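# Reseat brass ring parts and rethread the steel rod

## Task

Return each brass ring part to one of the nests in the steel block. Then leave the steel rod lying through the small barrels of all those parts, with its pointed end sticking out beyond the end of the block.

## Robot and tools

Robot: two UR7e-style arms, left_arm and right_arm, each ending in a two-finger parallel gripper with a wrist camera. Bases sit at about left_arm (+0.012, +0.456, +0.028) m and right_arm (+0.070, -0.421, +0.028) m. Cameras are cam_high, cam_low (fixed, on a stand behind the arms), cam_left_wrist and cam_right_wrist.

Frame: every position, velocity, target and offset axis uses the scene frame. Its origin is on the table top halfway between the arms, +z up, +x away from the robots over the table, left_arm on the +y side. Left and right in images do not match the arm names. On each gripper the fingers point along its +z and close along its x; end_effector_position is the midpoint between the pads, and fingertips extend 17.5 mm past it. A camera block juts about 10 cm toward the gripper's -y side.

Row layout (shared by execute_actions and move): 18 numbers, all in [-1, 1], always both arms. Left arm first: dx, dy, dz, rx, ry, rz, gripper position, force_limit, speed; then the same nine for the right arm. The six pose numbers are offsets, not poses: they count from that arm's Hand target when the action or move begins, along scene axes, rotated about the Hand target's position. Scale: 1.0 = 0.6 m for dx/dy/dz, 180 degrees for the rx/ry/rz rotation vector. Six zeros re-request the current Hand target. The three gripper numbers are absolute settings: position +1 = fully open (50 mm), about -0.65 = pads touching, -1 = close until blocked (use this to grip). force_limit -1 ≈ 20 N, 0 ≈ 102 N, +1 ≈ 185 N per pad. speed -1 ≈ 20 mm/s, 0 ≈ 85, +1 ≈ 150. To leave a gripper unchanged, repeat its last three numbers; 0 is a real command, not 'no change'.

execute_actions(actions, cameras): actions is a list of actions; each action is a list of up to 15 rows, one per 1/30 s step; fewer rows means the last row is held. All rows of one action count from that action's starting Hand target, and each new action starts from the updated one, so repeating an offset moves further. Images come back only with an empty actions list or when cameras names them (["all"], a list of names, or []).

move(target, speed, blend, stop_force, zero, blocking, cameras): straight-line paths toward target, which is one 18-number row or a list of up to 15 rows; every row is an offset from the same starting Hand targets. speed: top path speed in m/s, 0.002 to 3.6, default 0.25 (one value or one per target). blend: corner rounding radius in m for lists; 0 stops at each target. stop_force: 3 to 120 N, ends an arm's path when its wrist sensor feels that much push against its motion; unreliable while the gripper rotates, and omit it when backing off a contact. zero (with stop_force only): true re-zeroes before moving. blocking=false returns after about 0.5 s while the move continues (not allowed with stop_force). Moves are capped at 10 s and do not avoid obstacles. The result adds a 'move:' line: done, off_target, moving, held or fault, plus limits=paced (pose clipped) or limits=held (steps withheld).

wait(seconds 0 to 10); stop() brakes a running move; zoom_image(camera, region=[x0, y0, x1, y1] pixels from the top-left, at most 504 wide and high) on the latest image; zero_wrist_force(arm); read_manual(section) gives only licence text; finished_scene(scene = this scene's number) ends the scene for good.

Results: per arm, end_effector_position (m), end_effector_quat_wxyz, velocities (m/s, rad/s; may read 'within noise'), Hand target (last commanded pose after clipping, base for the next offsets), Tool commands, joint positions and torques, Wrist force and torque in the gripper's own axes (plus the peak since last shown). Gripper object_status: 0 moving, 1 blocked while opening, 2 blocked while closing (a grip), 3 reached position or pads met (usually nothing held). Opening in mm ≈ (250 - position_measured) × 0.202. Reported positions can be off by a few centimetres.

Behaviour and cautions: orientation is clipped to within 32 degrees of the measured one each step, so turn in stages. The hand often settles short of its target; send any remaining gap as a fresh offset. Fast moves lag, overshoot and hit harder. Avoid paths passing near an arm's own base. A clearance check holds commands that bring the arms too close, but fingers can still collide; any real press between arms can fail the task. An external force near 150 N or wrist torque at 25.2 N m (135 N m for larger joints) triggers a 10 s fault stop; the arms are stiff, so never aim far past a solid surface. Motors heat while holding loads, stretching or pushing unreachably: warning at 70 °C, braking stop at 85 °C. Loose items may get nudged occasionally. Do not drop parts, release them while moving, slam or push hard, or let anything fall or be left off the table. The result must stay correct after the robot lets go.

Each tool is called after "Request:" as name([rows], argument=value, ...), one row to a line, values as JSON.

## Session

Request:
execute_actions(actions=[])

Scene clock: 0.00 s.
left_arm: end_effector_position=(+0.4218, +0.7438, +0.3679) position_measured=3 object_status=3 end_effector_quat_wxyz=(+0.534, +0.679, -0.485, -0.137) | right_arm: end_effector_position=(+0.7220, +0.1656, +0.3665) position_measured=3 object_status=3 end_effector_quat_wxyz=(-0.121, +0.720, -0.682, +0.047)
Joint positions: left_arm=[0.491 -0.787 0.609 -0.236 -1.791 -2.868] | right_arm=[4.056 -2.527 -0.198 -1.755 1.451 -2.288]
Joint velocities: within noise
Joint torques (N m): no reading
Wrist force (N): no reading
Wrist torque (N m): no reading
Wrist force, peak (N): no reading
Hand target: left_arm +0.4218, +0.7438, +0.3679; +0.534, +0.679, -0.485, -0.137 | right_arm +0.7220, +0.1656, +0.3665; -0.121, +0.720, -0.682, +0.047
Tool commands: left_gripper/position=+1.0 left_gripper/force_limit=+1.0 left_gripper/speed=+1.0 right_gripper/position=+1.0 right_gripper/force_limit=+1.0 right_gripper/speed=+1.0

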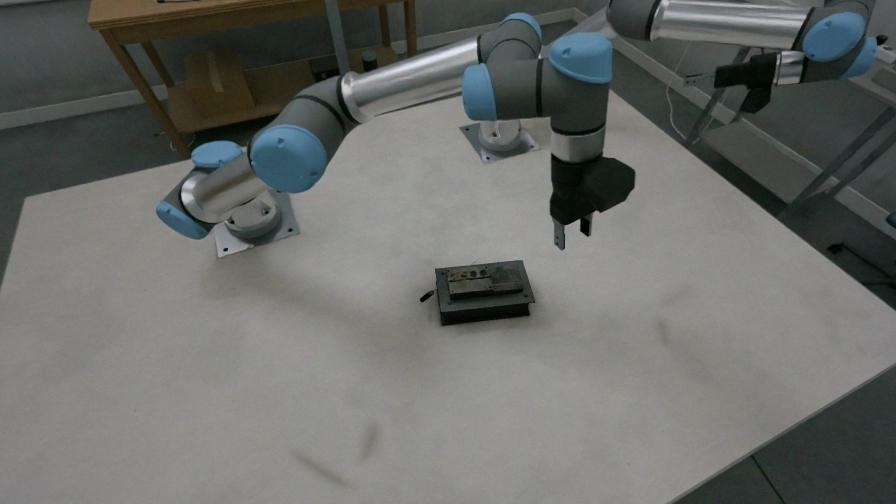

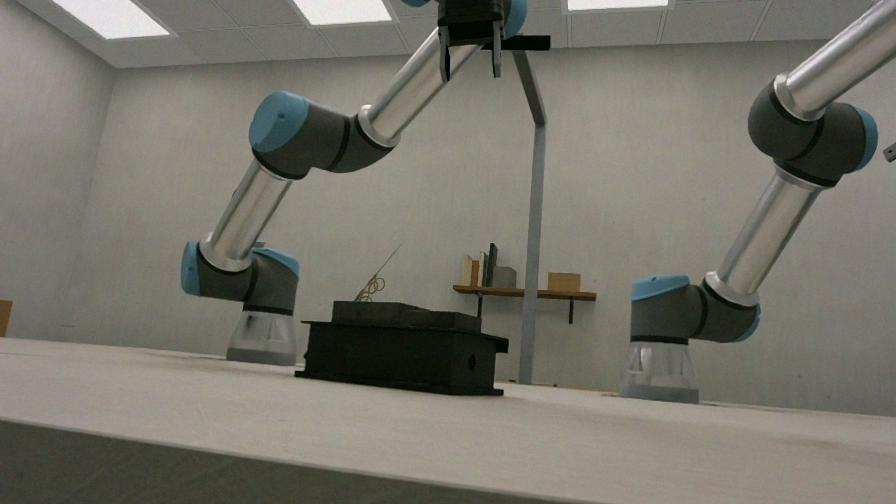

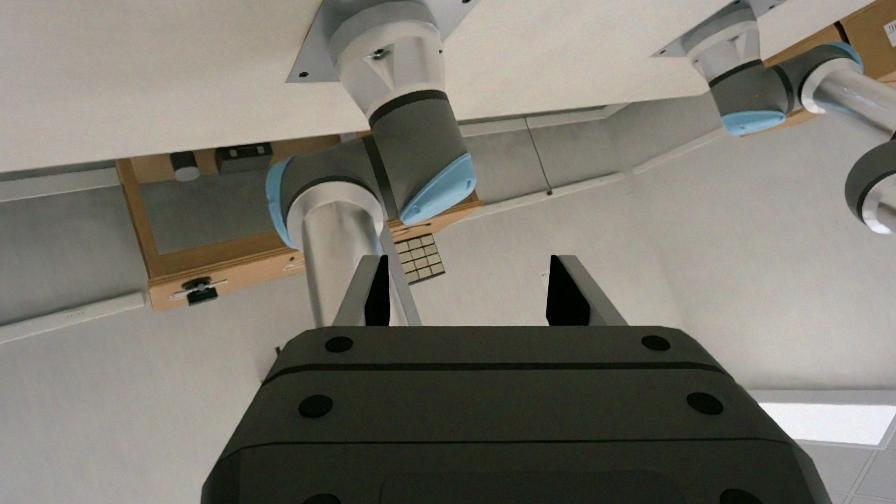

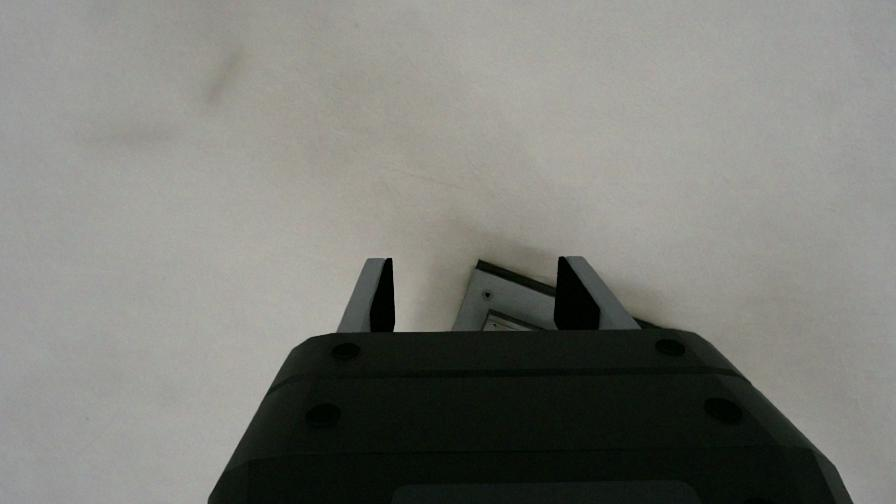

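Request:
zoom_image(camera="cam_high", region=[400, 240, 560, 340])

Request:
zoom_image(camera="cam_low", region=[280, 220, 540, 410])

Scaled by 3.150.

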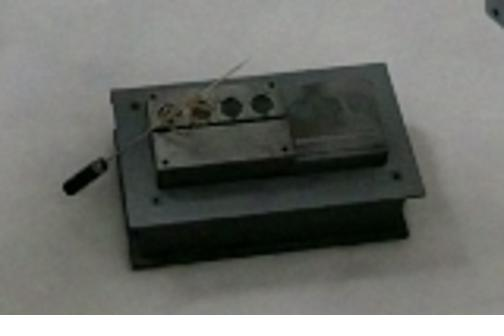

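Scaled by 1.938.

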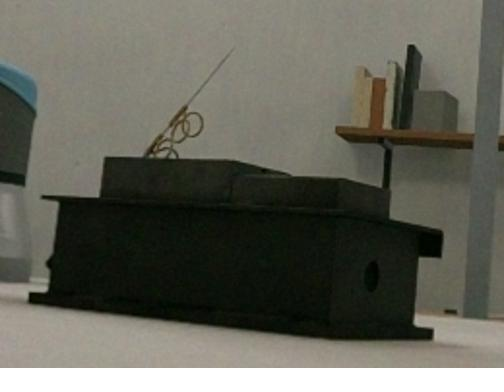

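Request:
move(target=[0,0,0,0,0,0,1,1,1,-0.25,-0.175,-0.08,0,0,0,1,1,1], cameras=["all"])

Scene clock: 33.53 s.
left_arm: end_effector_position=(+0.4218, +0.7438, +0.3679) position_measured=3 object_status=3 end_effector_quat_wxyz=(+0.534, +0.679, -0.485, -0.137) | right_arm: end_effector_position=(+0.5720, +0.0606, +0.3183) position_measured=3 object_status=3 end_effector_quat_wxyz=(-0.121, +0.720, -0.682, +0.048)
Joint positions: left_arm=[0.491 -0.787 0.609 -0.236 -1.791 -2.868] | right_arm=[4.146 -1.888 -1.374 -1.23 1.431 -2.2]
Joint torques (N m): left_arm=[0.79 -55.34 -23.1 0.88 -0.25 0.24] | right_arm=[-8.16 54.72 18.37 4.65 2.09 -0.48]
Wrist force (N): left_arm=[-0.2 0.0 0.1] | right_arm=[0.2 -0.1 -0.1]
Wrist torque (N m): left_arm=[0.00 0.03 0.00] | right_arm=[-0.02 -0.04 0.00]
Wrist force, peak (N): left_arm=[-0.6 0.2 -0.2] | right_arm=[1.8 3.4 -0.1]
Hand target: left_arm +0.4218, +0.7438, +0.3679; +0.534, +0.679, -0.485, -0.137 | right_arm +0.5720, +0.0606, +0.3185; -0.121, +0.720, -0.682, +0.047
Off the commanded pose: left_arm 0.000 m, 0 deg | right_arm 0.000 m, 0 deg.
move: done
camera_calibration:
cam_right_wrist: T_world_to_cam=[[0.0648652, -0.993663, -0.0917917, 0.0617616], [-0.990348, -0.0753926, 0.116304, 0.54895], [-0.122488, 0.0833616, -0.988963, 0.506023], [0, 0, 0, 1]] pos_world=[0.601627, 0.0605741, 0.442262]

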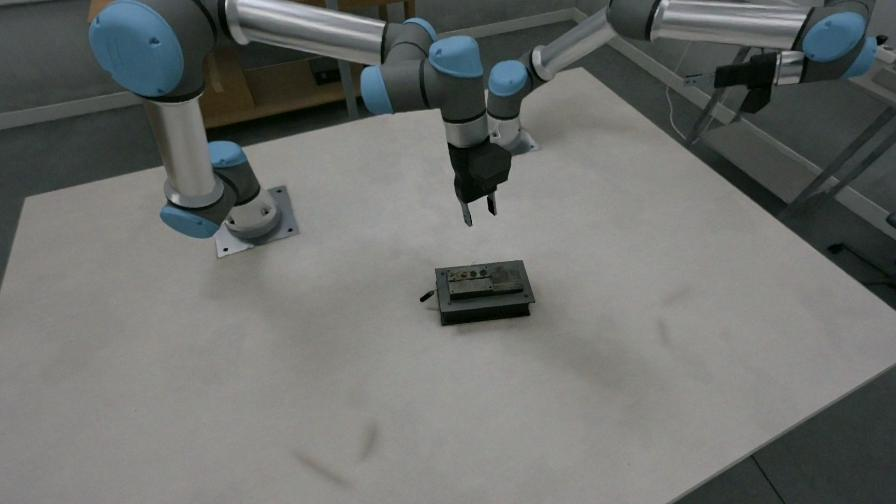

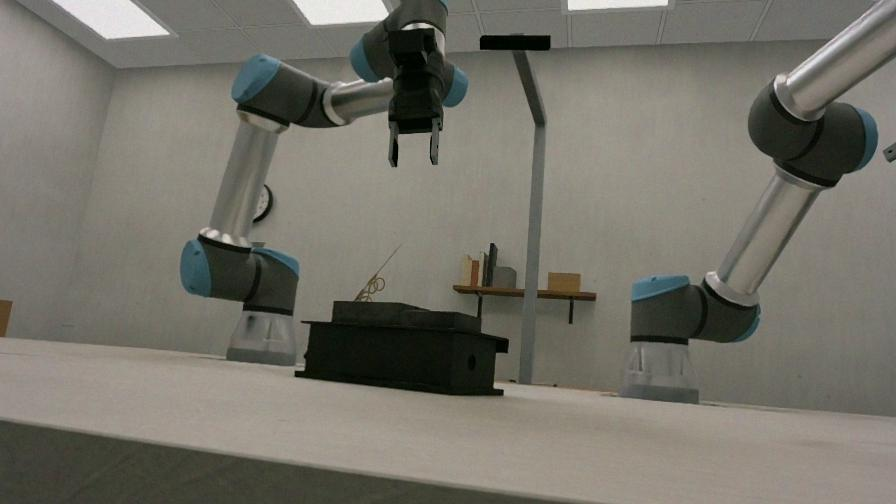

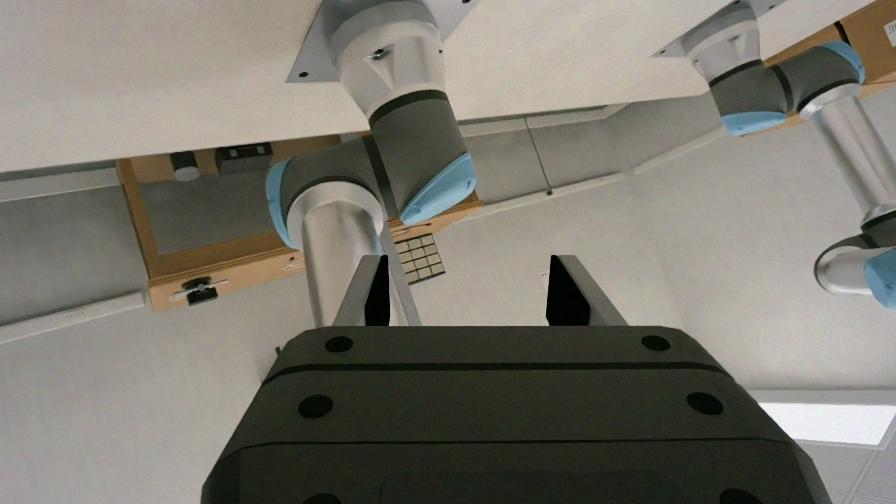

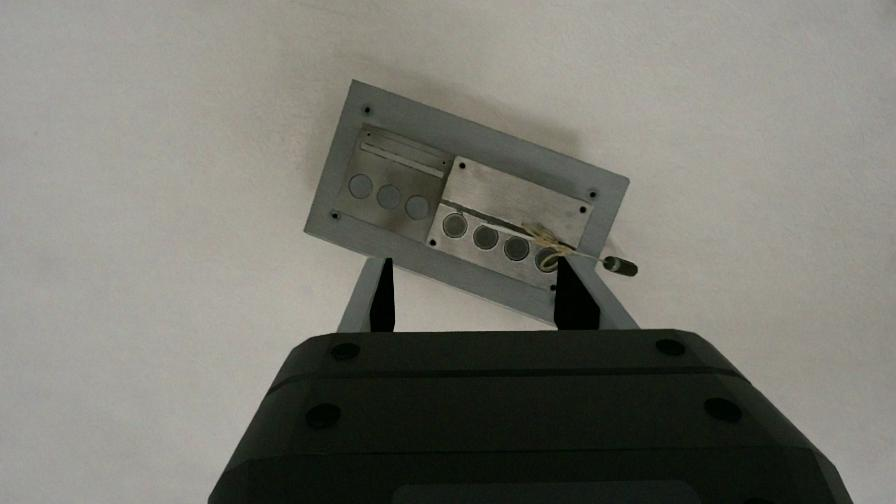

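Request:
zoom_image(camera="cam_right_wrist", region=[400, 140, 660, 290])

Request:
zoom_image(camera="cam_right_wrist", region=[300, 70, 500, 260])

Request:
zoom_image(camera="cam_low", region=[330, 230, 430, 320])

Scaled by 1.938.

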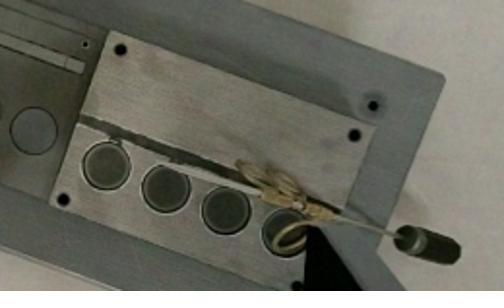

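Scaled by 2.520.

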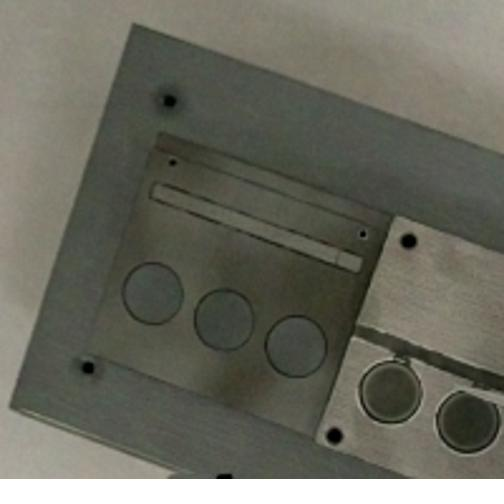

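Scaled by 5.040.

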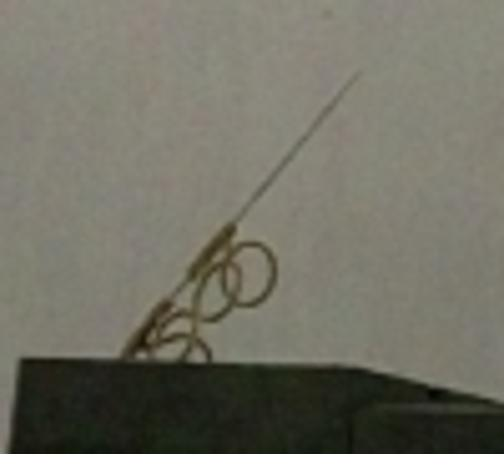

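Request:
move(target=[0,0,0,0,0,0,1,1,1,-0.09,-0.09,-0.165,0,0,0,1,1,1], cameras=["cam_right_wrist"])

Request:
zoom_image(camera="cam_right_wrist", region=[280, 0, 600, 260])

Scene clock: 76.97 s.
left_arm: end_effector_position=(+0.4218, +0.7438, +0.3679) position_measured=3 object_status=3 end_effector_quat_wxyz=(+0.534, +0.679, -0.485, -0.137) | right_arm: end_effector_position=(+0.5180, +0.0066, +0.2195) position_measured=3 object_status=3 end_effector_quat_wxyz=(-0.121, +0.720, -0.682, +0.048)
Joint positions: left_arm=[0.491 -0.787 0.609 -0.236 -1.791 -2.868] | right_arm=[4.177 -1.771 -1.786 -0.94 1.424 -2.169]
Joint torques (N m): left_arm=[1.14 -54.78 -23.52 0.86 -0.24 0.33] | right_arm=[-11.67 24.32 16.42 6.1 0.58 -1.77]
Wrist force (N): left_arm=[-0.4 0.0 0.0] | right_arm=[0.0 0.0 -0.1]
Wrist torque (N m): left_arm=[0.01 0.06 0.00] | right_arm=[-0.02 0.00 -0.04]
Wrist force, peak (N): left_arm=[-0.6 -0.1 0.2] | right_arm=[-1.4 -2.7 -2.2]
Hand target: left_arm +0.4218, +0.7438, +0.3679; +0.534, +0.679, -0.485, -0.137 | right_arm +0.5180, +0.0066, +0.2195; -0.121, +0.720, -0.682, +0.047
Off the commanded pose: left_arm 0.000 m, 0 deg | right_arm 0.000 m, 0 deg.
move: done
camera_calibration:
cam_right_wrist: T_world_to_cam=[[0.0648541, -0.993647, -0.0919766, 0.00251479], [-0.990373, -0.0753864, 0.116092, 0.502872], [-0.122288, 0.0835621, -0.988971, 0.406088], [0, 0, 0, 1]] pos_world=[0.547528, 0.00647491, 0.343461]
Images, in order (width x height): cam_right_wrist 896x504.

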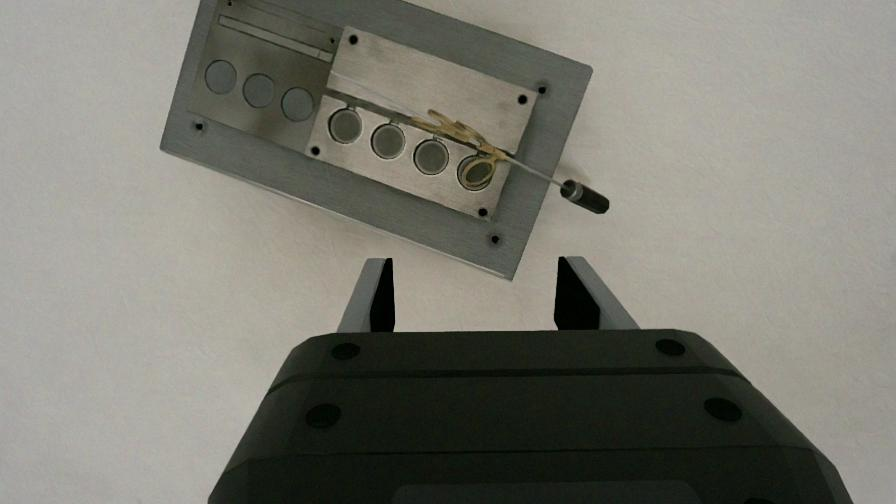

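Scaled by 1.575.

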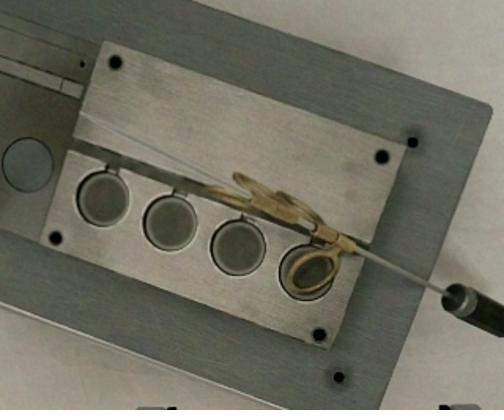

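Request:
zoom_image(camera="cam_right_wrist", region=[400, 80, 620, 220])

Request:
zoom_image(camera="cam_right_wrist", region=[300, 50, 520, 190])

Scaled by 2.291.

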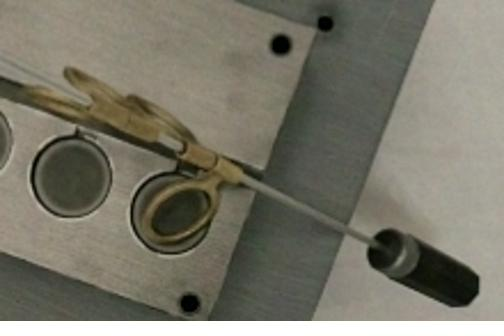

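Scaled by 2.291.

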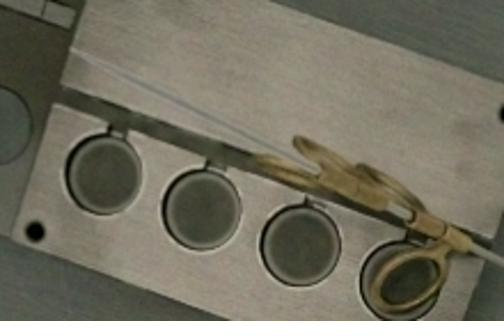

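Request:
move(target=[0,0,0,0,0,0,1,1,1,-0.115,0.03,-0.09,0,-0.25,0,1,1,1], cameras=["cam_right_wrist","cam_high"])

Request:
zoom_image(camera="cam_right_wrist", region=[280, 0, 640, 260])

Scene clock: 144.43 s.
left_arm: end_effector_position=(+0.4218, +0.7438, +0.3679) position_measured=3 object_status=3 end_effector_quat_wxyz=(+0.534, +0.679, -0.485, -0.137) | right_arm: end_effector_position=(+0.4490, +0.0246, +0.1654) position_measured=3 object_status=3 end_effector_quat_wxyz=(-0.372, +0.647, -0.584, +0.319) end_effector_velocity=(+0.001, +0.000, +0.000) end_effector_angular_velocity=(-0.003, -0.005, -0.002)
Joint positions: left_arm=[0.491 -0.787 0.609 -0.236 -1.791 -2.868] | right_arm=[4.643 -1.851 -2.284 -0.274 0.574 -1.901]
Joint velocities: left_arm=[within noise] | right_arm=[0 -0.002 0 -0.001 -0.005 0]
Joint torques (N m): left_arm=[0.35 -55.18 -22.65 0.95 -0.33 0.43] | right_arm=[5.27 28.67 14.29 4.51 -4.03 1.27]
Wrist force (N): left_arm=[-0.4 0.1 0.0] | right_arm=[-1.1 1.4 -2.3]
Wrist torque (N m): left_arm=[0.02 0.08 0.00] | right_arm=[0.25 0.16 -0.01]
Wrist force, peak (N): left_arm=[-0.6 -0.2 0.1] | right_arm=[-1.3 3.4 -2.9]
Hand target: left_arm +0.4218, +0.7438, +0.3679; +0.534, +0.679, -0.485, -0.137 | right_arm +0.4490, +0.0246, +0.1655; -0.373, +0.647, -0.584, +0.319
Off the commanded pose: left_arm 0.000 m, 0 deg | right_arm 0.000 m, 0 deg.
move: done
camera_calibration:
cam_right_wrist: T_world_to_cam=[[0.111037, -0.99363, -0.0192193, -0.0128662], [-0.782539, -0.0754937, -0.618008, 0.470355], [0.61262, 0.0836614, -0.785937, -0.0209243], [0, 0, 0, 1]] pos_world=[0.382319, 0.0244752, 0.273991]
Images, in order (width x height): cam_high 896x504, cam_right_wrist 896x504.

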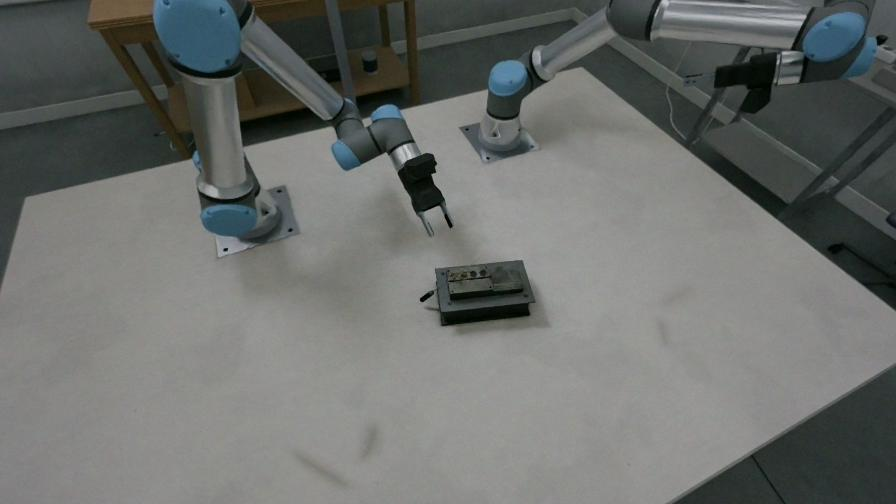

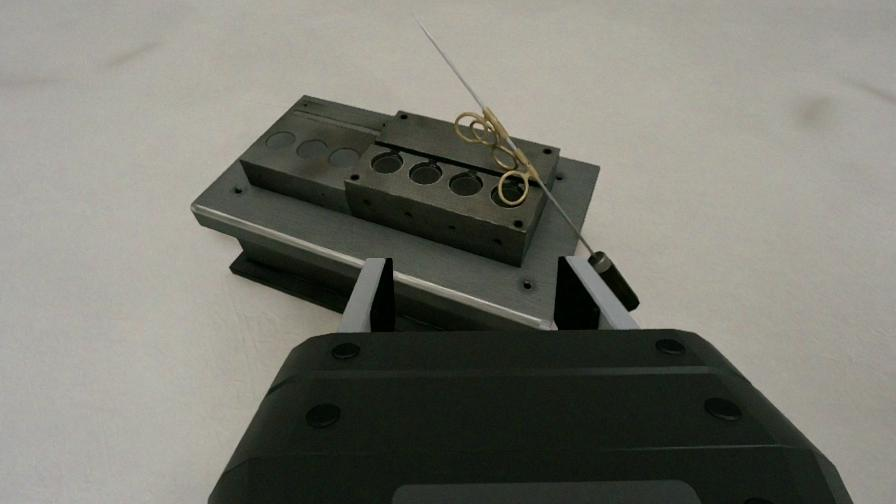

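Scaled by 1.400.

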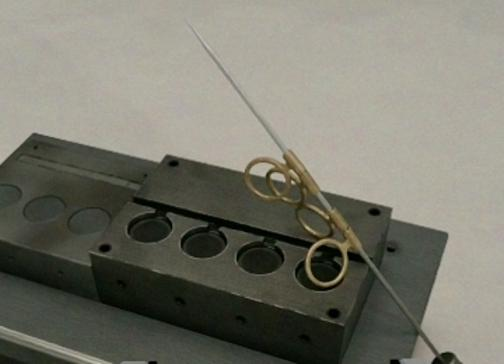

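Request:
zoom_image(camera="cam_right_wrist", region=[440, 90, 560, 220])

Request:
zoom_image(camera="cam_right_wrist", region=[340, 120, 560, 260])

Request:
zoom_image(camera="cam_right_wrist", region=[520, 170, 660, 330])

Scaled by 3.877.

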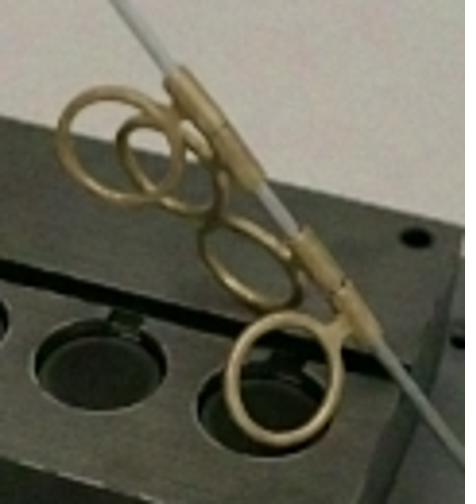

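Scaled by 2.291.

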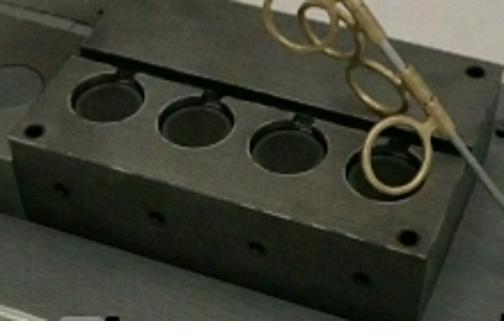

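Scaled by 3.150.

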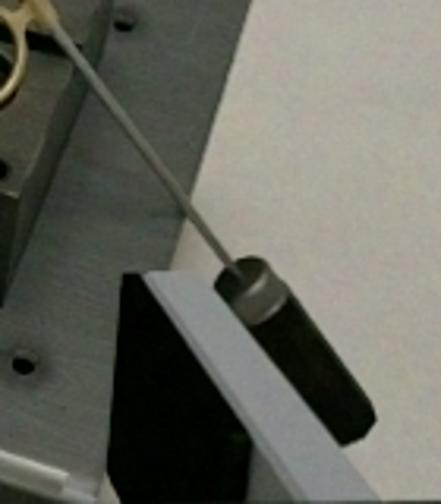

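Request:
move([
  [0,0,0,0,0,0,1,1,1,0,-0.241,0.191,0.246,0.2115,-0.21,1,1,1],
  [0,0,0,0,0,0,1,1,1,0.135,-0.245,-0.05,0.492,0.423,-0.42,1,1,1],
], blend=0.03, cameras=["cam_right_wrist","cam_high"])

Scene clock: 401.13 s.
left_arm: end_effector_position=(+0.4218, +0.7438, +0.3679) position_measured=3 object_status=3 end_effector_quat_wxyz=(+0.534, +0.679, -0.485, -0.137) | right_arm: end_effector_position=(+0.5301, -0.1225, +0.1355) position_measured=3 object_status=3 end_effector_quat_wxyz=(+0.054, +0.130, +0.915, +0.379)
Joint positions: left_arm=[0.491 -0.787 0.609 -0.236 -1.791 -2.868] | right_arm=[3.744 -1.878 -2.302 0.129 2.031 -0.519]
Joint torques (N m): left_arm=[0.72 -55.31 -22.43 0.93 -0.26 0.55] | right_arm=[4.97 23.59 7.52 6.47 2.04 1.82]
Wrist force (N): left_arm=[-0.1 0.0 0.2] | right_arm=[-0.2 -1.9 1.6]
Wrist torque (N m): left_arm=[0.00 0.01 0.00] | right_arm=[-0.10 -0.05 0.03]
Wrist force, peak (N): left_arm=[-0.3 -0.5 -0.3] | right_arm=[-0.7 -3.3 2.3]
Hand target: left_arm +0.4218, +0.7438, +0.3679; +0.534, +0.679, -0.485, -0.137 | right_arm +0.5300, -0.1224, +0.1355; +0.054, +0.130, +0.915, +0.379
Off the commanded pose: left_arm 0.000 m, 0 deg | right_arm 0.000 m, 0 deg.
move: done
camera_calibration:
cam_right_wrist: T_world_to_cam=[[-0.961367, 0.275261, 0.00227618, 0.552337], [0.115947, 0.397426, 0.91028, -0.121159], [0.24966, 0.875376, -0.413988, 0.157082], [0, 0, 0, 1]] pos_world=[0.505829, -0.241391, 0.174062]
Images, in order (width x height): cam_high 896x504, cam_right_wrist 896x504.

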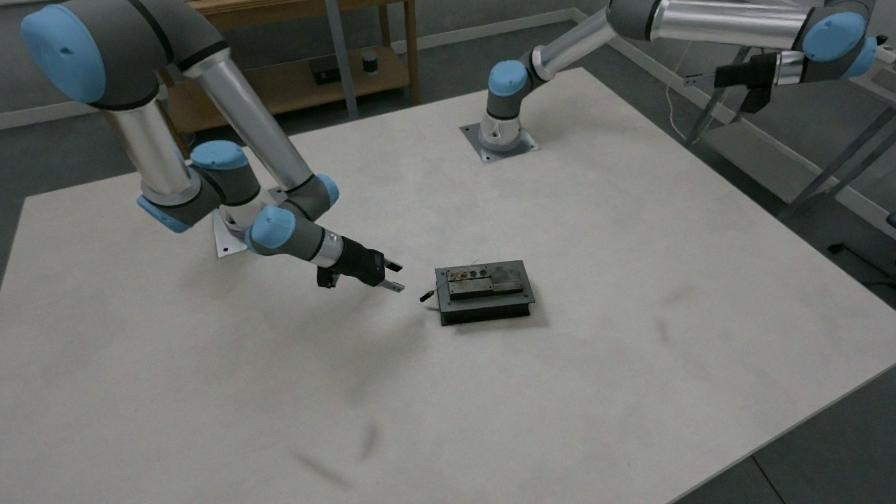

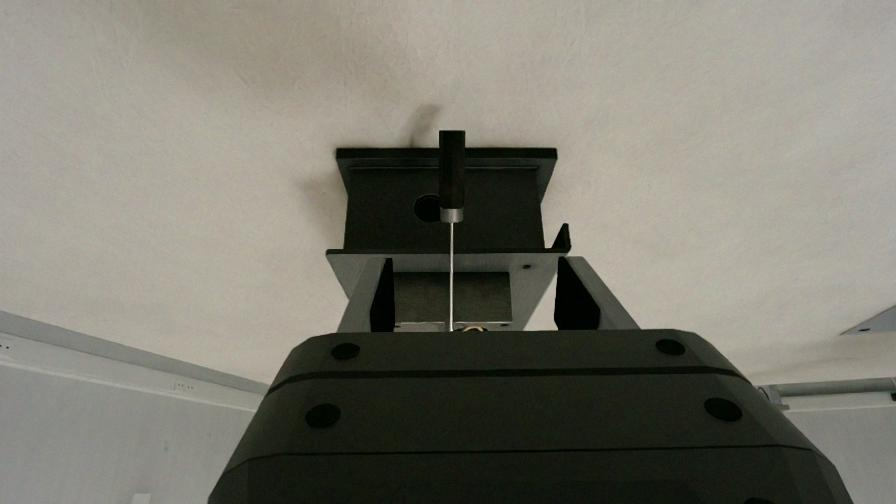

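Request:
move(target=[0,0,0,0,0,0,1,1,1,0.03,0.068,-0.092,0,0,0,0.3,-0.6,-0.5], speed=0.15, cameras=["cam_right_wrist"])

Scene clock: 422.87 s.
left_arm: end_effector_position=(+0.4218, +0.7438, +0.3679) position_measured=3 object_status=3 end_effector_quat_wxyz=(+0.534, +0.679, -0.485, -0.137) | right_arm: end_effector_position=(+0.5480, -0.0816, +0.0803) position_measured=107 object_status=3 end_effector_quat_wxyz=(+0.054, +0.130, +0.915, +0.379)
Joint positions: left_arm=[0.491 -0.787 0.609 -0.236 -1.791 -2.868] | right_arm=[3.797 -2.079 -2.231 0.278 1.998 -0.473]
Joint torques (N m): left_arm=[-0.02 -55.27 -22.35 0.91 -0.33 0.61] | right_arm=[-8.85 26.13 15.19 5.11 3.05 -1.15]
Wrist force (N): left_arm=[-0.3 0.1 -0.2] | right_arm=[0.0 -2.0 1.7]
Wrist torque (N m): left_arm=[0.02 0.05 0.00] | right_arm=[-0.11 -0.08 -0.01]
Wrist force, peak (N): left_arm=[-0.6 -0.1 0.2] | right_arm=[-0.2 -2.5 4.1]
Hand target: left_arm +0.4218, +0.7438, +0.3679; +0.534, +0.679, -0.485, -0.137 | right_arm +0.5480, -0.0816, +0.0803; +0.054, +0.130, +0.915, +0.379
Off the commanded pose: left_arm 0.000 m, 0 deg | right_arm 0.000 m, 0 deg.
move: done
camera_calibration:
cam_right_wrist: T_world_to_cam=[[-0.961376, 0.275227, 0.00242837, 0.55842], [0.116047, 0.397324, 0.910312, -0.0893702], [0.249577, 0.875434, -0.413917, 0.0941336], [0, 0, 0, 1]] pos_world=[0.523729, -0.200591, 0.118962]
Images, in order (width x height): cam_right_wrist 896x504.

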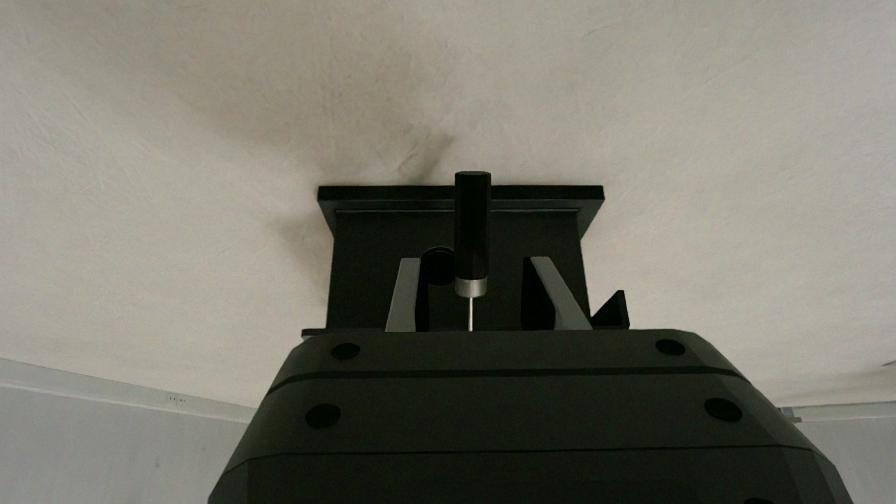

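Request:
move(target=[0,0,0,0,0,0,1,1,1,0.0117,0.043,-0.058,0,0,0,0.3,-0.6,-0.5], speed=0.1, cameras=["cam_right_wrist","cam_high"])

Request:
zoom_image(camera="cam_high", region=[380, 230, 540, 330])

Scene clock: 441.00 s.
left_arm: end_effector_position=(+0.4218, +0.7438, +0.3679) position_measured=3 object_status=3 end_effector_quat_wxyz=(+0.534, +0.679, -0.485, -0.137) | right_arm: end_effector_position=(+0.5550, -0.0558, +0.0455) position_measured=107 object_status=3 end_effector_quat_wxyz=(+0.054, +0.130, +0.915, +0.379)
Joint positions: left_arm=[0.491 -0.787 0.609 -0.236 -1.791 -2.868] | right_arm=[3.832 -2.195 -2.18 0.356 1.976 -0.444]
Joint torques (N m): left_arm=[0.39 -55.39 -22.15 0.83 -0.31 0.72] | right_arm=[-10.9 35.22 8.48 2.73 2.95 -1.61]
Wrist force (N): left_arm=[-0.3 -0.3 0.1] | right_arm=[0.0 -2.0 1.5]
Wrist torque (N m): left_arm=[-0.05 0.05 0.00] | right_arm=[-0.11 -0.07 -0.02]
Wrist force, peak (N): left_arm=[-0.4 -0.5 0.0] | right_arm=[-0.1 -2.5 3.2]
Hand target: left_arm +0.4218, +0.7438, +0.3679; +0.534, +0.679, -0.485, -0.137 | right_arm +0.5550, -0.0558, +0.0455; +0.054, +0.130, +0.915, +0.379
Off the commanded pose: left_arm 0.000 m, 0 deg | right_arm 0.000 m, 0 deg.
move: done
camera_calibration:
cam_right_wrist: T_world_to_cam=[[-0.961391, 0.275175, 0.00237834, 0.558204], [0.115949, 0.397227, 0.910366, -0.068776], [0.249565, 0.875494, -0.413797, 0.0552904], [0, 0, 0, 1]] pos_world=[0.530829, -0.174691, 0.0841628]
Images, in order (width x height): cam_high 896x504, cam_right_wrist 896x504.

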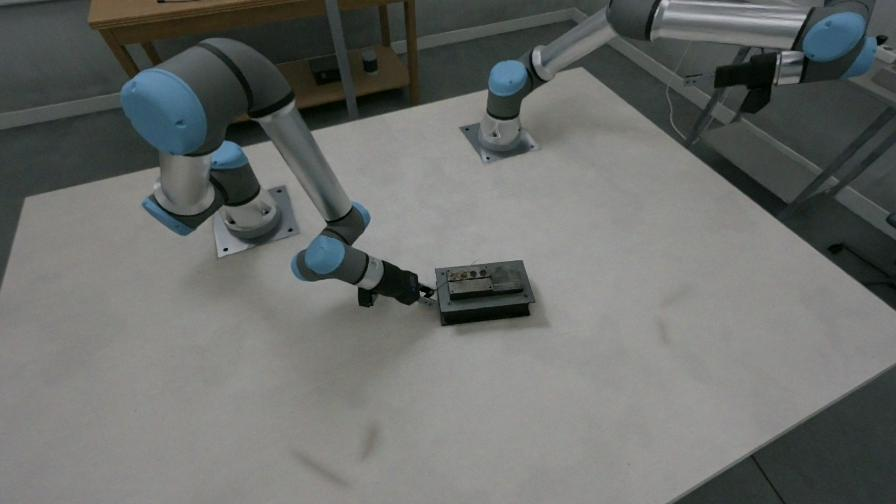

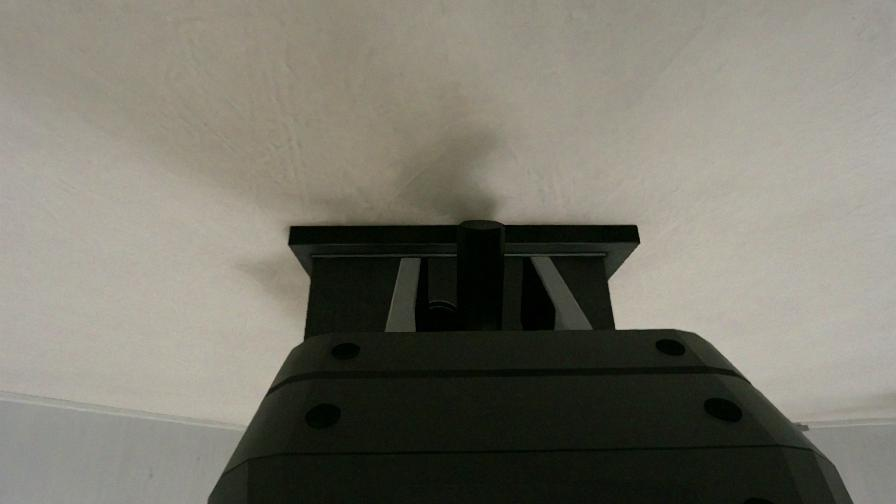

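Scaled by 3.150.

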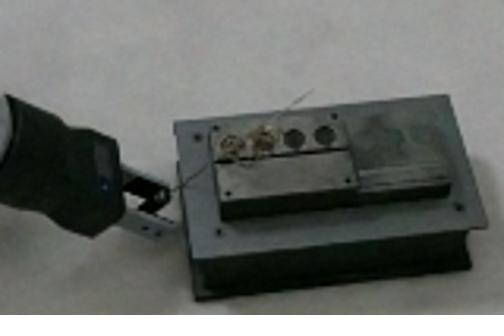

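Request:
move(target=[0,0,0,0,0,0,1,1,1,0.0028,0.0113,-0.0118,0,0,0,0.3,-0.6,-0.5], speed=0.04, stop_force=8, cameras=["cam_right_wrist","cam_high"])

Request:
zoom_image(camera="cam_high", region=[400, 260, 480, 330])

Request:
zoom_image(camera="cam_right_wrist", region=[380, 200, 580, 340])

Scene clock: 454.33 s.
left_arm: end_effector_position=(+0.4218, +0.7438, +0.3679) position_measured=3 object_status=3 end_effector_quat_wxyz=(+0.534, +0.679, -0.485, -0.137) | right_arm: end_effector_position=(+0.5567, -0.0490, +0.0384) position_measured=107 object_status=3 end_effector_quat_wxyz=(+0.054, +0.130, +0.915, +0.379)
Joint positions: left_arm=[0.491 -0.787 0.609 -0.236 -1.791 -2.868] | right_arm=[3.841 -2.219 -2.166 0.368 1.97 -0.436]
Joint torques (N m): left_arm=[0.94 -55.36 -22.01 0.93 -0.39 0.84] | right_arm=[-11.33 54.06 3.94 1.71 3.08 -1.67]
Wrist force (N): left_arm=[-0.2 0.0 0.3] | right_arm=[-0.1 -2.1 1.3]
Wrist torque (N m): left_arm=[0.00 0.04 0.00] | right_arm=[-0.12 -0.06 -0.05]
Wrist force, peak (N): left_arm=[-0.6 0.0 0.1] | right_arm=[-0.3 -2.3 1.6]
Hand target: left_arm +0.4218, +0.7438, +0.3679; +0.534, +0.679, -0.485, -0.137 | right_arm +0.5567, -0.0490, +0.0384; +0.054, +0.130, +0.915, +0.379
Off the commanded pose: left_arm 0.000 m, 0 deg | right_arm 0.000 m, 0 deg.
move: done
camera_calibration:
cam_right_wrist: T_world_to_cam=[[-0.961356, 0.275298, 0.00242408, 0.558011], [0.11606, 0.39727, 0.910333, -0.0651288], [0.24965, 0.875435, -0.413869, 0.0459715], [0, 0, 0, 1]] pos_world=[0.532529, -0.167991, 0.0769624]
Images, in order (width x height): cam_high 896x504, cam_right_wrist 896x504.

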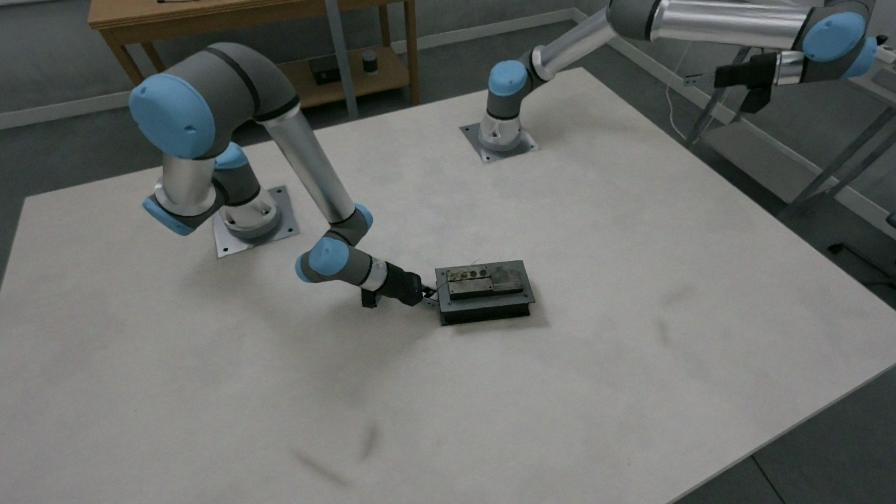

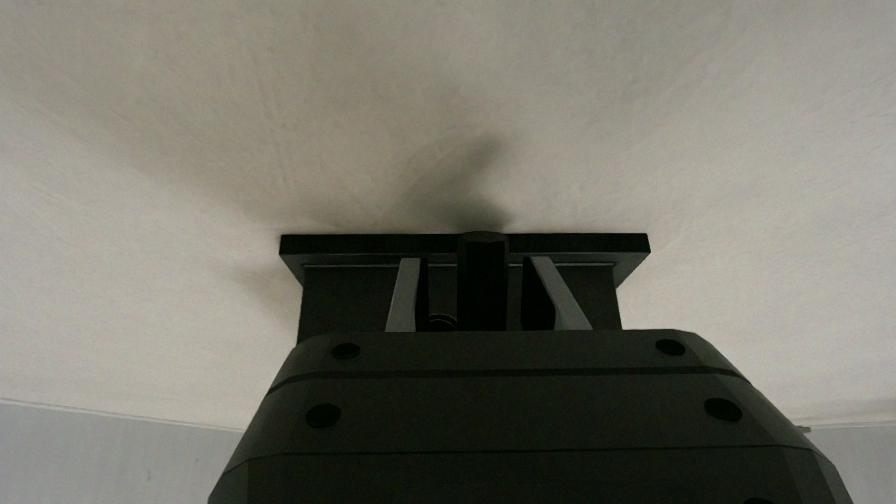

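Scaled by 6.300.

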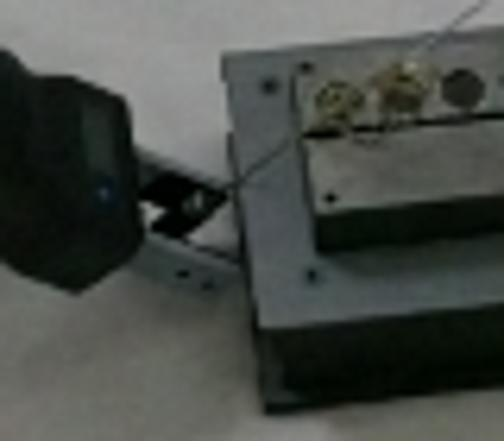

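Scaled by 2.520.

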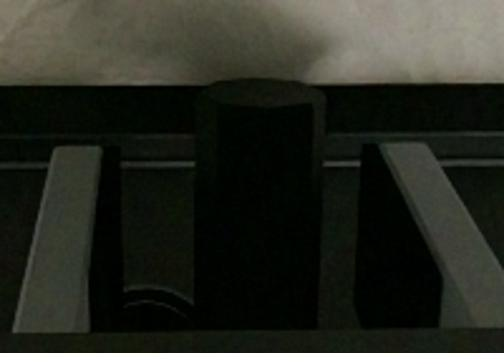

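Request:
move(target=[0,0,0,0,0,0,1,1,1,0,0,0,0,0,0,-1,-0.7,-1], cameras=["cam_right_wrist","cam_high"])

Request:
zoom_image(camera="cam_high", region=[400, 230, 500, 330])

Scene clock: 459.70 s.
left_arm: end_effector_position=(+0.4218, +0.7438, +0.3679) position_measured=3 object_status=3 end_effector_quat_wxyz=(+0.534, +0.679, -0.485, -0.137) | right_arm: end_effector_position=(+0.5567, -0.0490, +0.0384) position_measured=190 object_status=2 end_effector_quat_wxyz=(+0.054, +0.130, +0.915, +0.379)
Joint positions: left_arm=[0.491 -0.787 0.609 -0.236 -1.791 -2.868] | right_arm=[3.841 -2.219 -2.166 0.368 1.97 -0.436]
Joint torques (N m): left_arm=[0.69 -54.84 -22.43 0.92 -0.32 0.93] | right_arm=[-10.65 54.29 4.04 1.74 2.91 -1.75]
Wrist force (N): left_arm=[0.0 -0.1 0.1] | right_arm=[-1.6 -1.5 1.4]
Wrist torque (N m): left_arm=[-0.01 0.01 0.00] | right_arm=[-0.08 -0.04 0.07]
Wrist force, peak (N): left_arm=[-0.5 -0.2 -0.2] | right_arm=[-1.6 -1.7 1.6]
Hand target: left_arm +0.4218, +0.7438, +0.3679; +0.534, +0.679, -0.485, -0.137 | right_arm +0.5567, -0.0490, +0.0384; +0.054, +0.130, +0.915, +0.379
Off the commanded pose: left_arm 0.000 m, 0 deg | right_arm 0.000 m, 0 deg.
move: done
camera_calibration:
cam_right_wrist: T_world_to_cam=[[-0.961356, 0.275298, 0.00242408, 0.558011], [0.11606, 0.39727, 0.910333, -0.0651288], [0.24965, 0.875435, -0.413869, 0.0459715], [0, 0, 0, 1]] pos_world=[0.532529, -0.167991, 0.0769624]
Images, in order (width x height): cam_high 896x504, cam_right_wrist 896x504.

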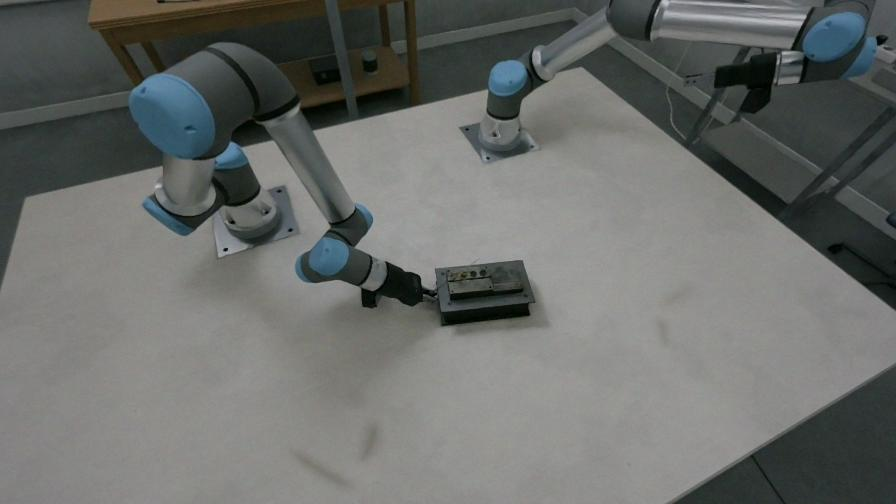

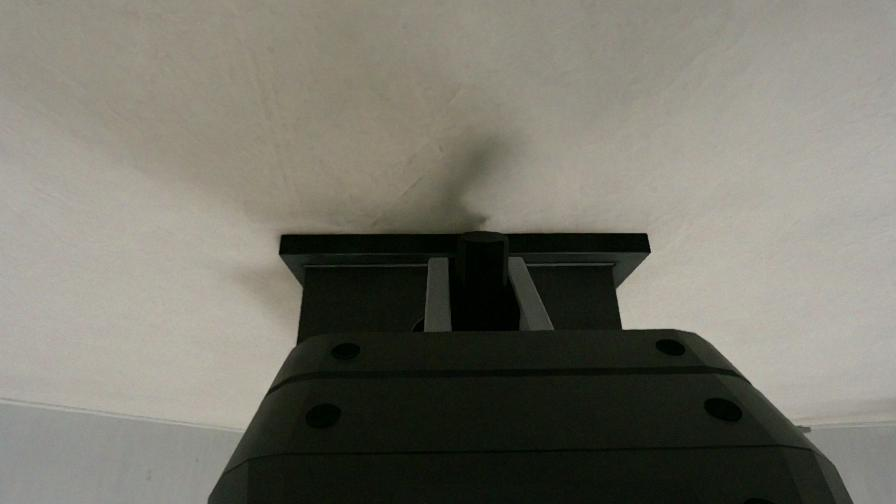

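Scaled by 5.040.

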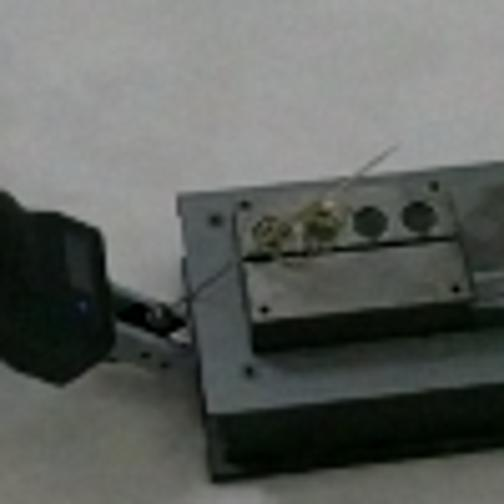

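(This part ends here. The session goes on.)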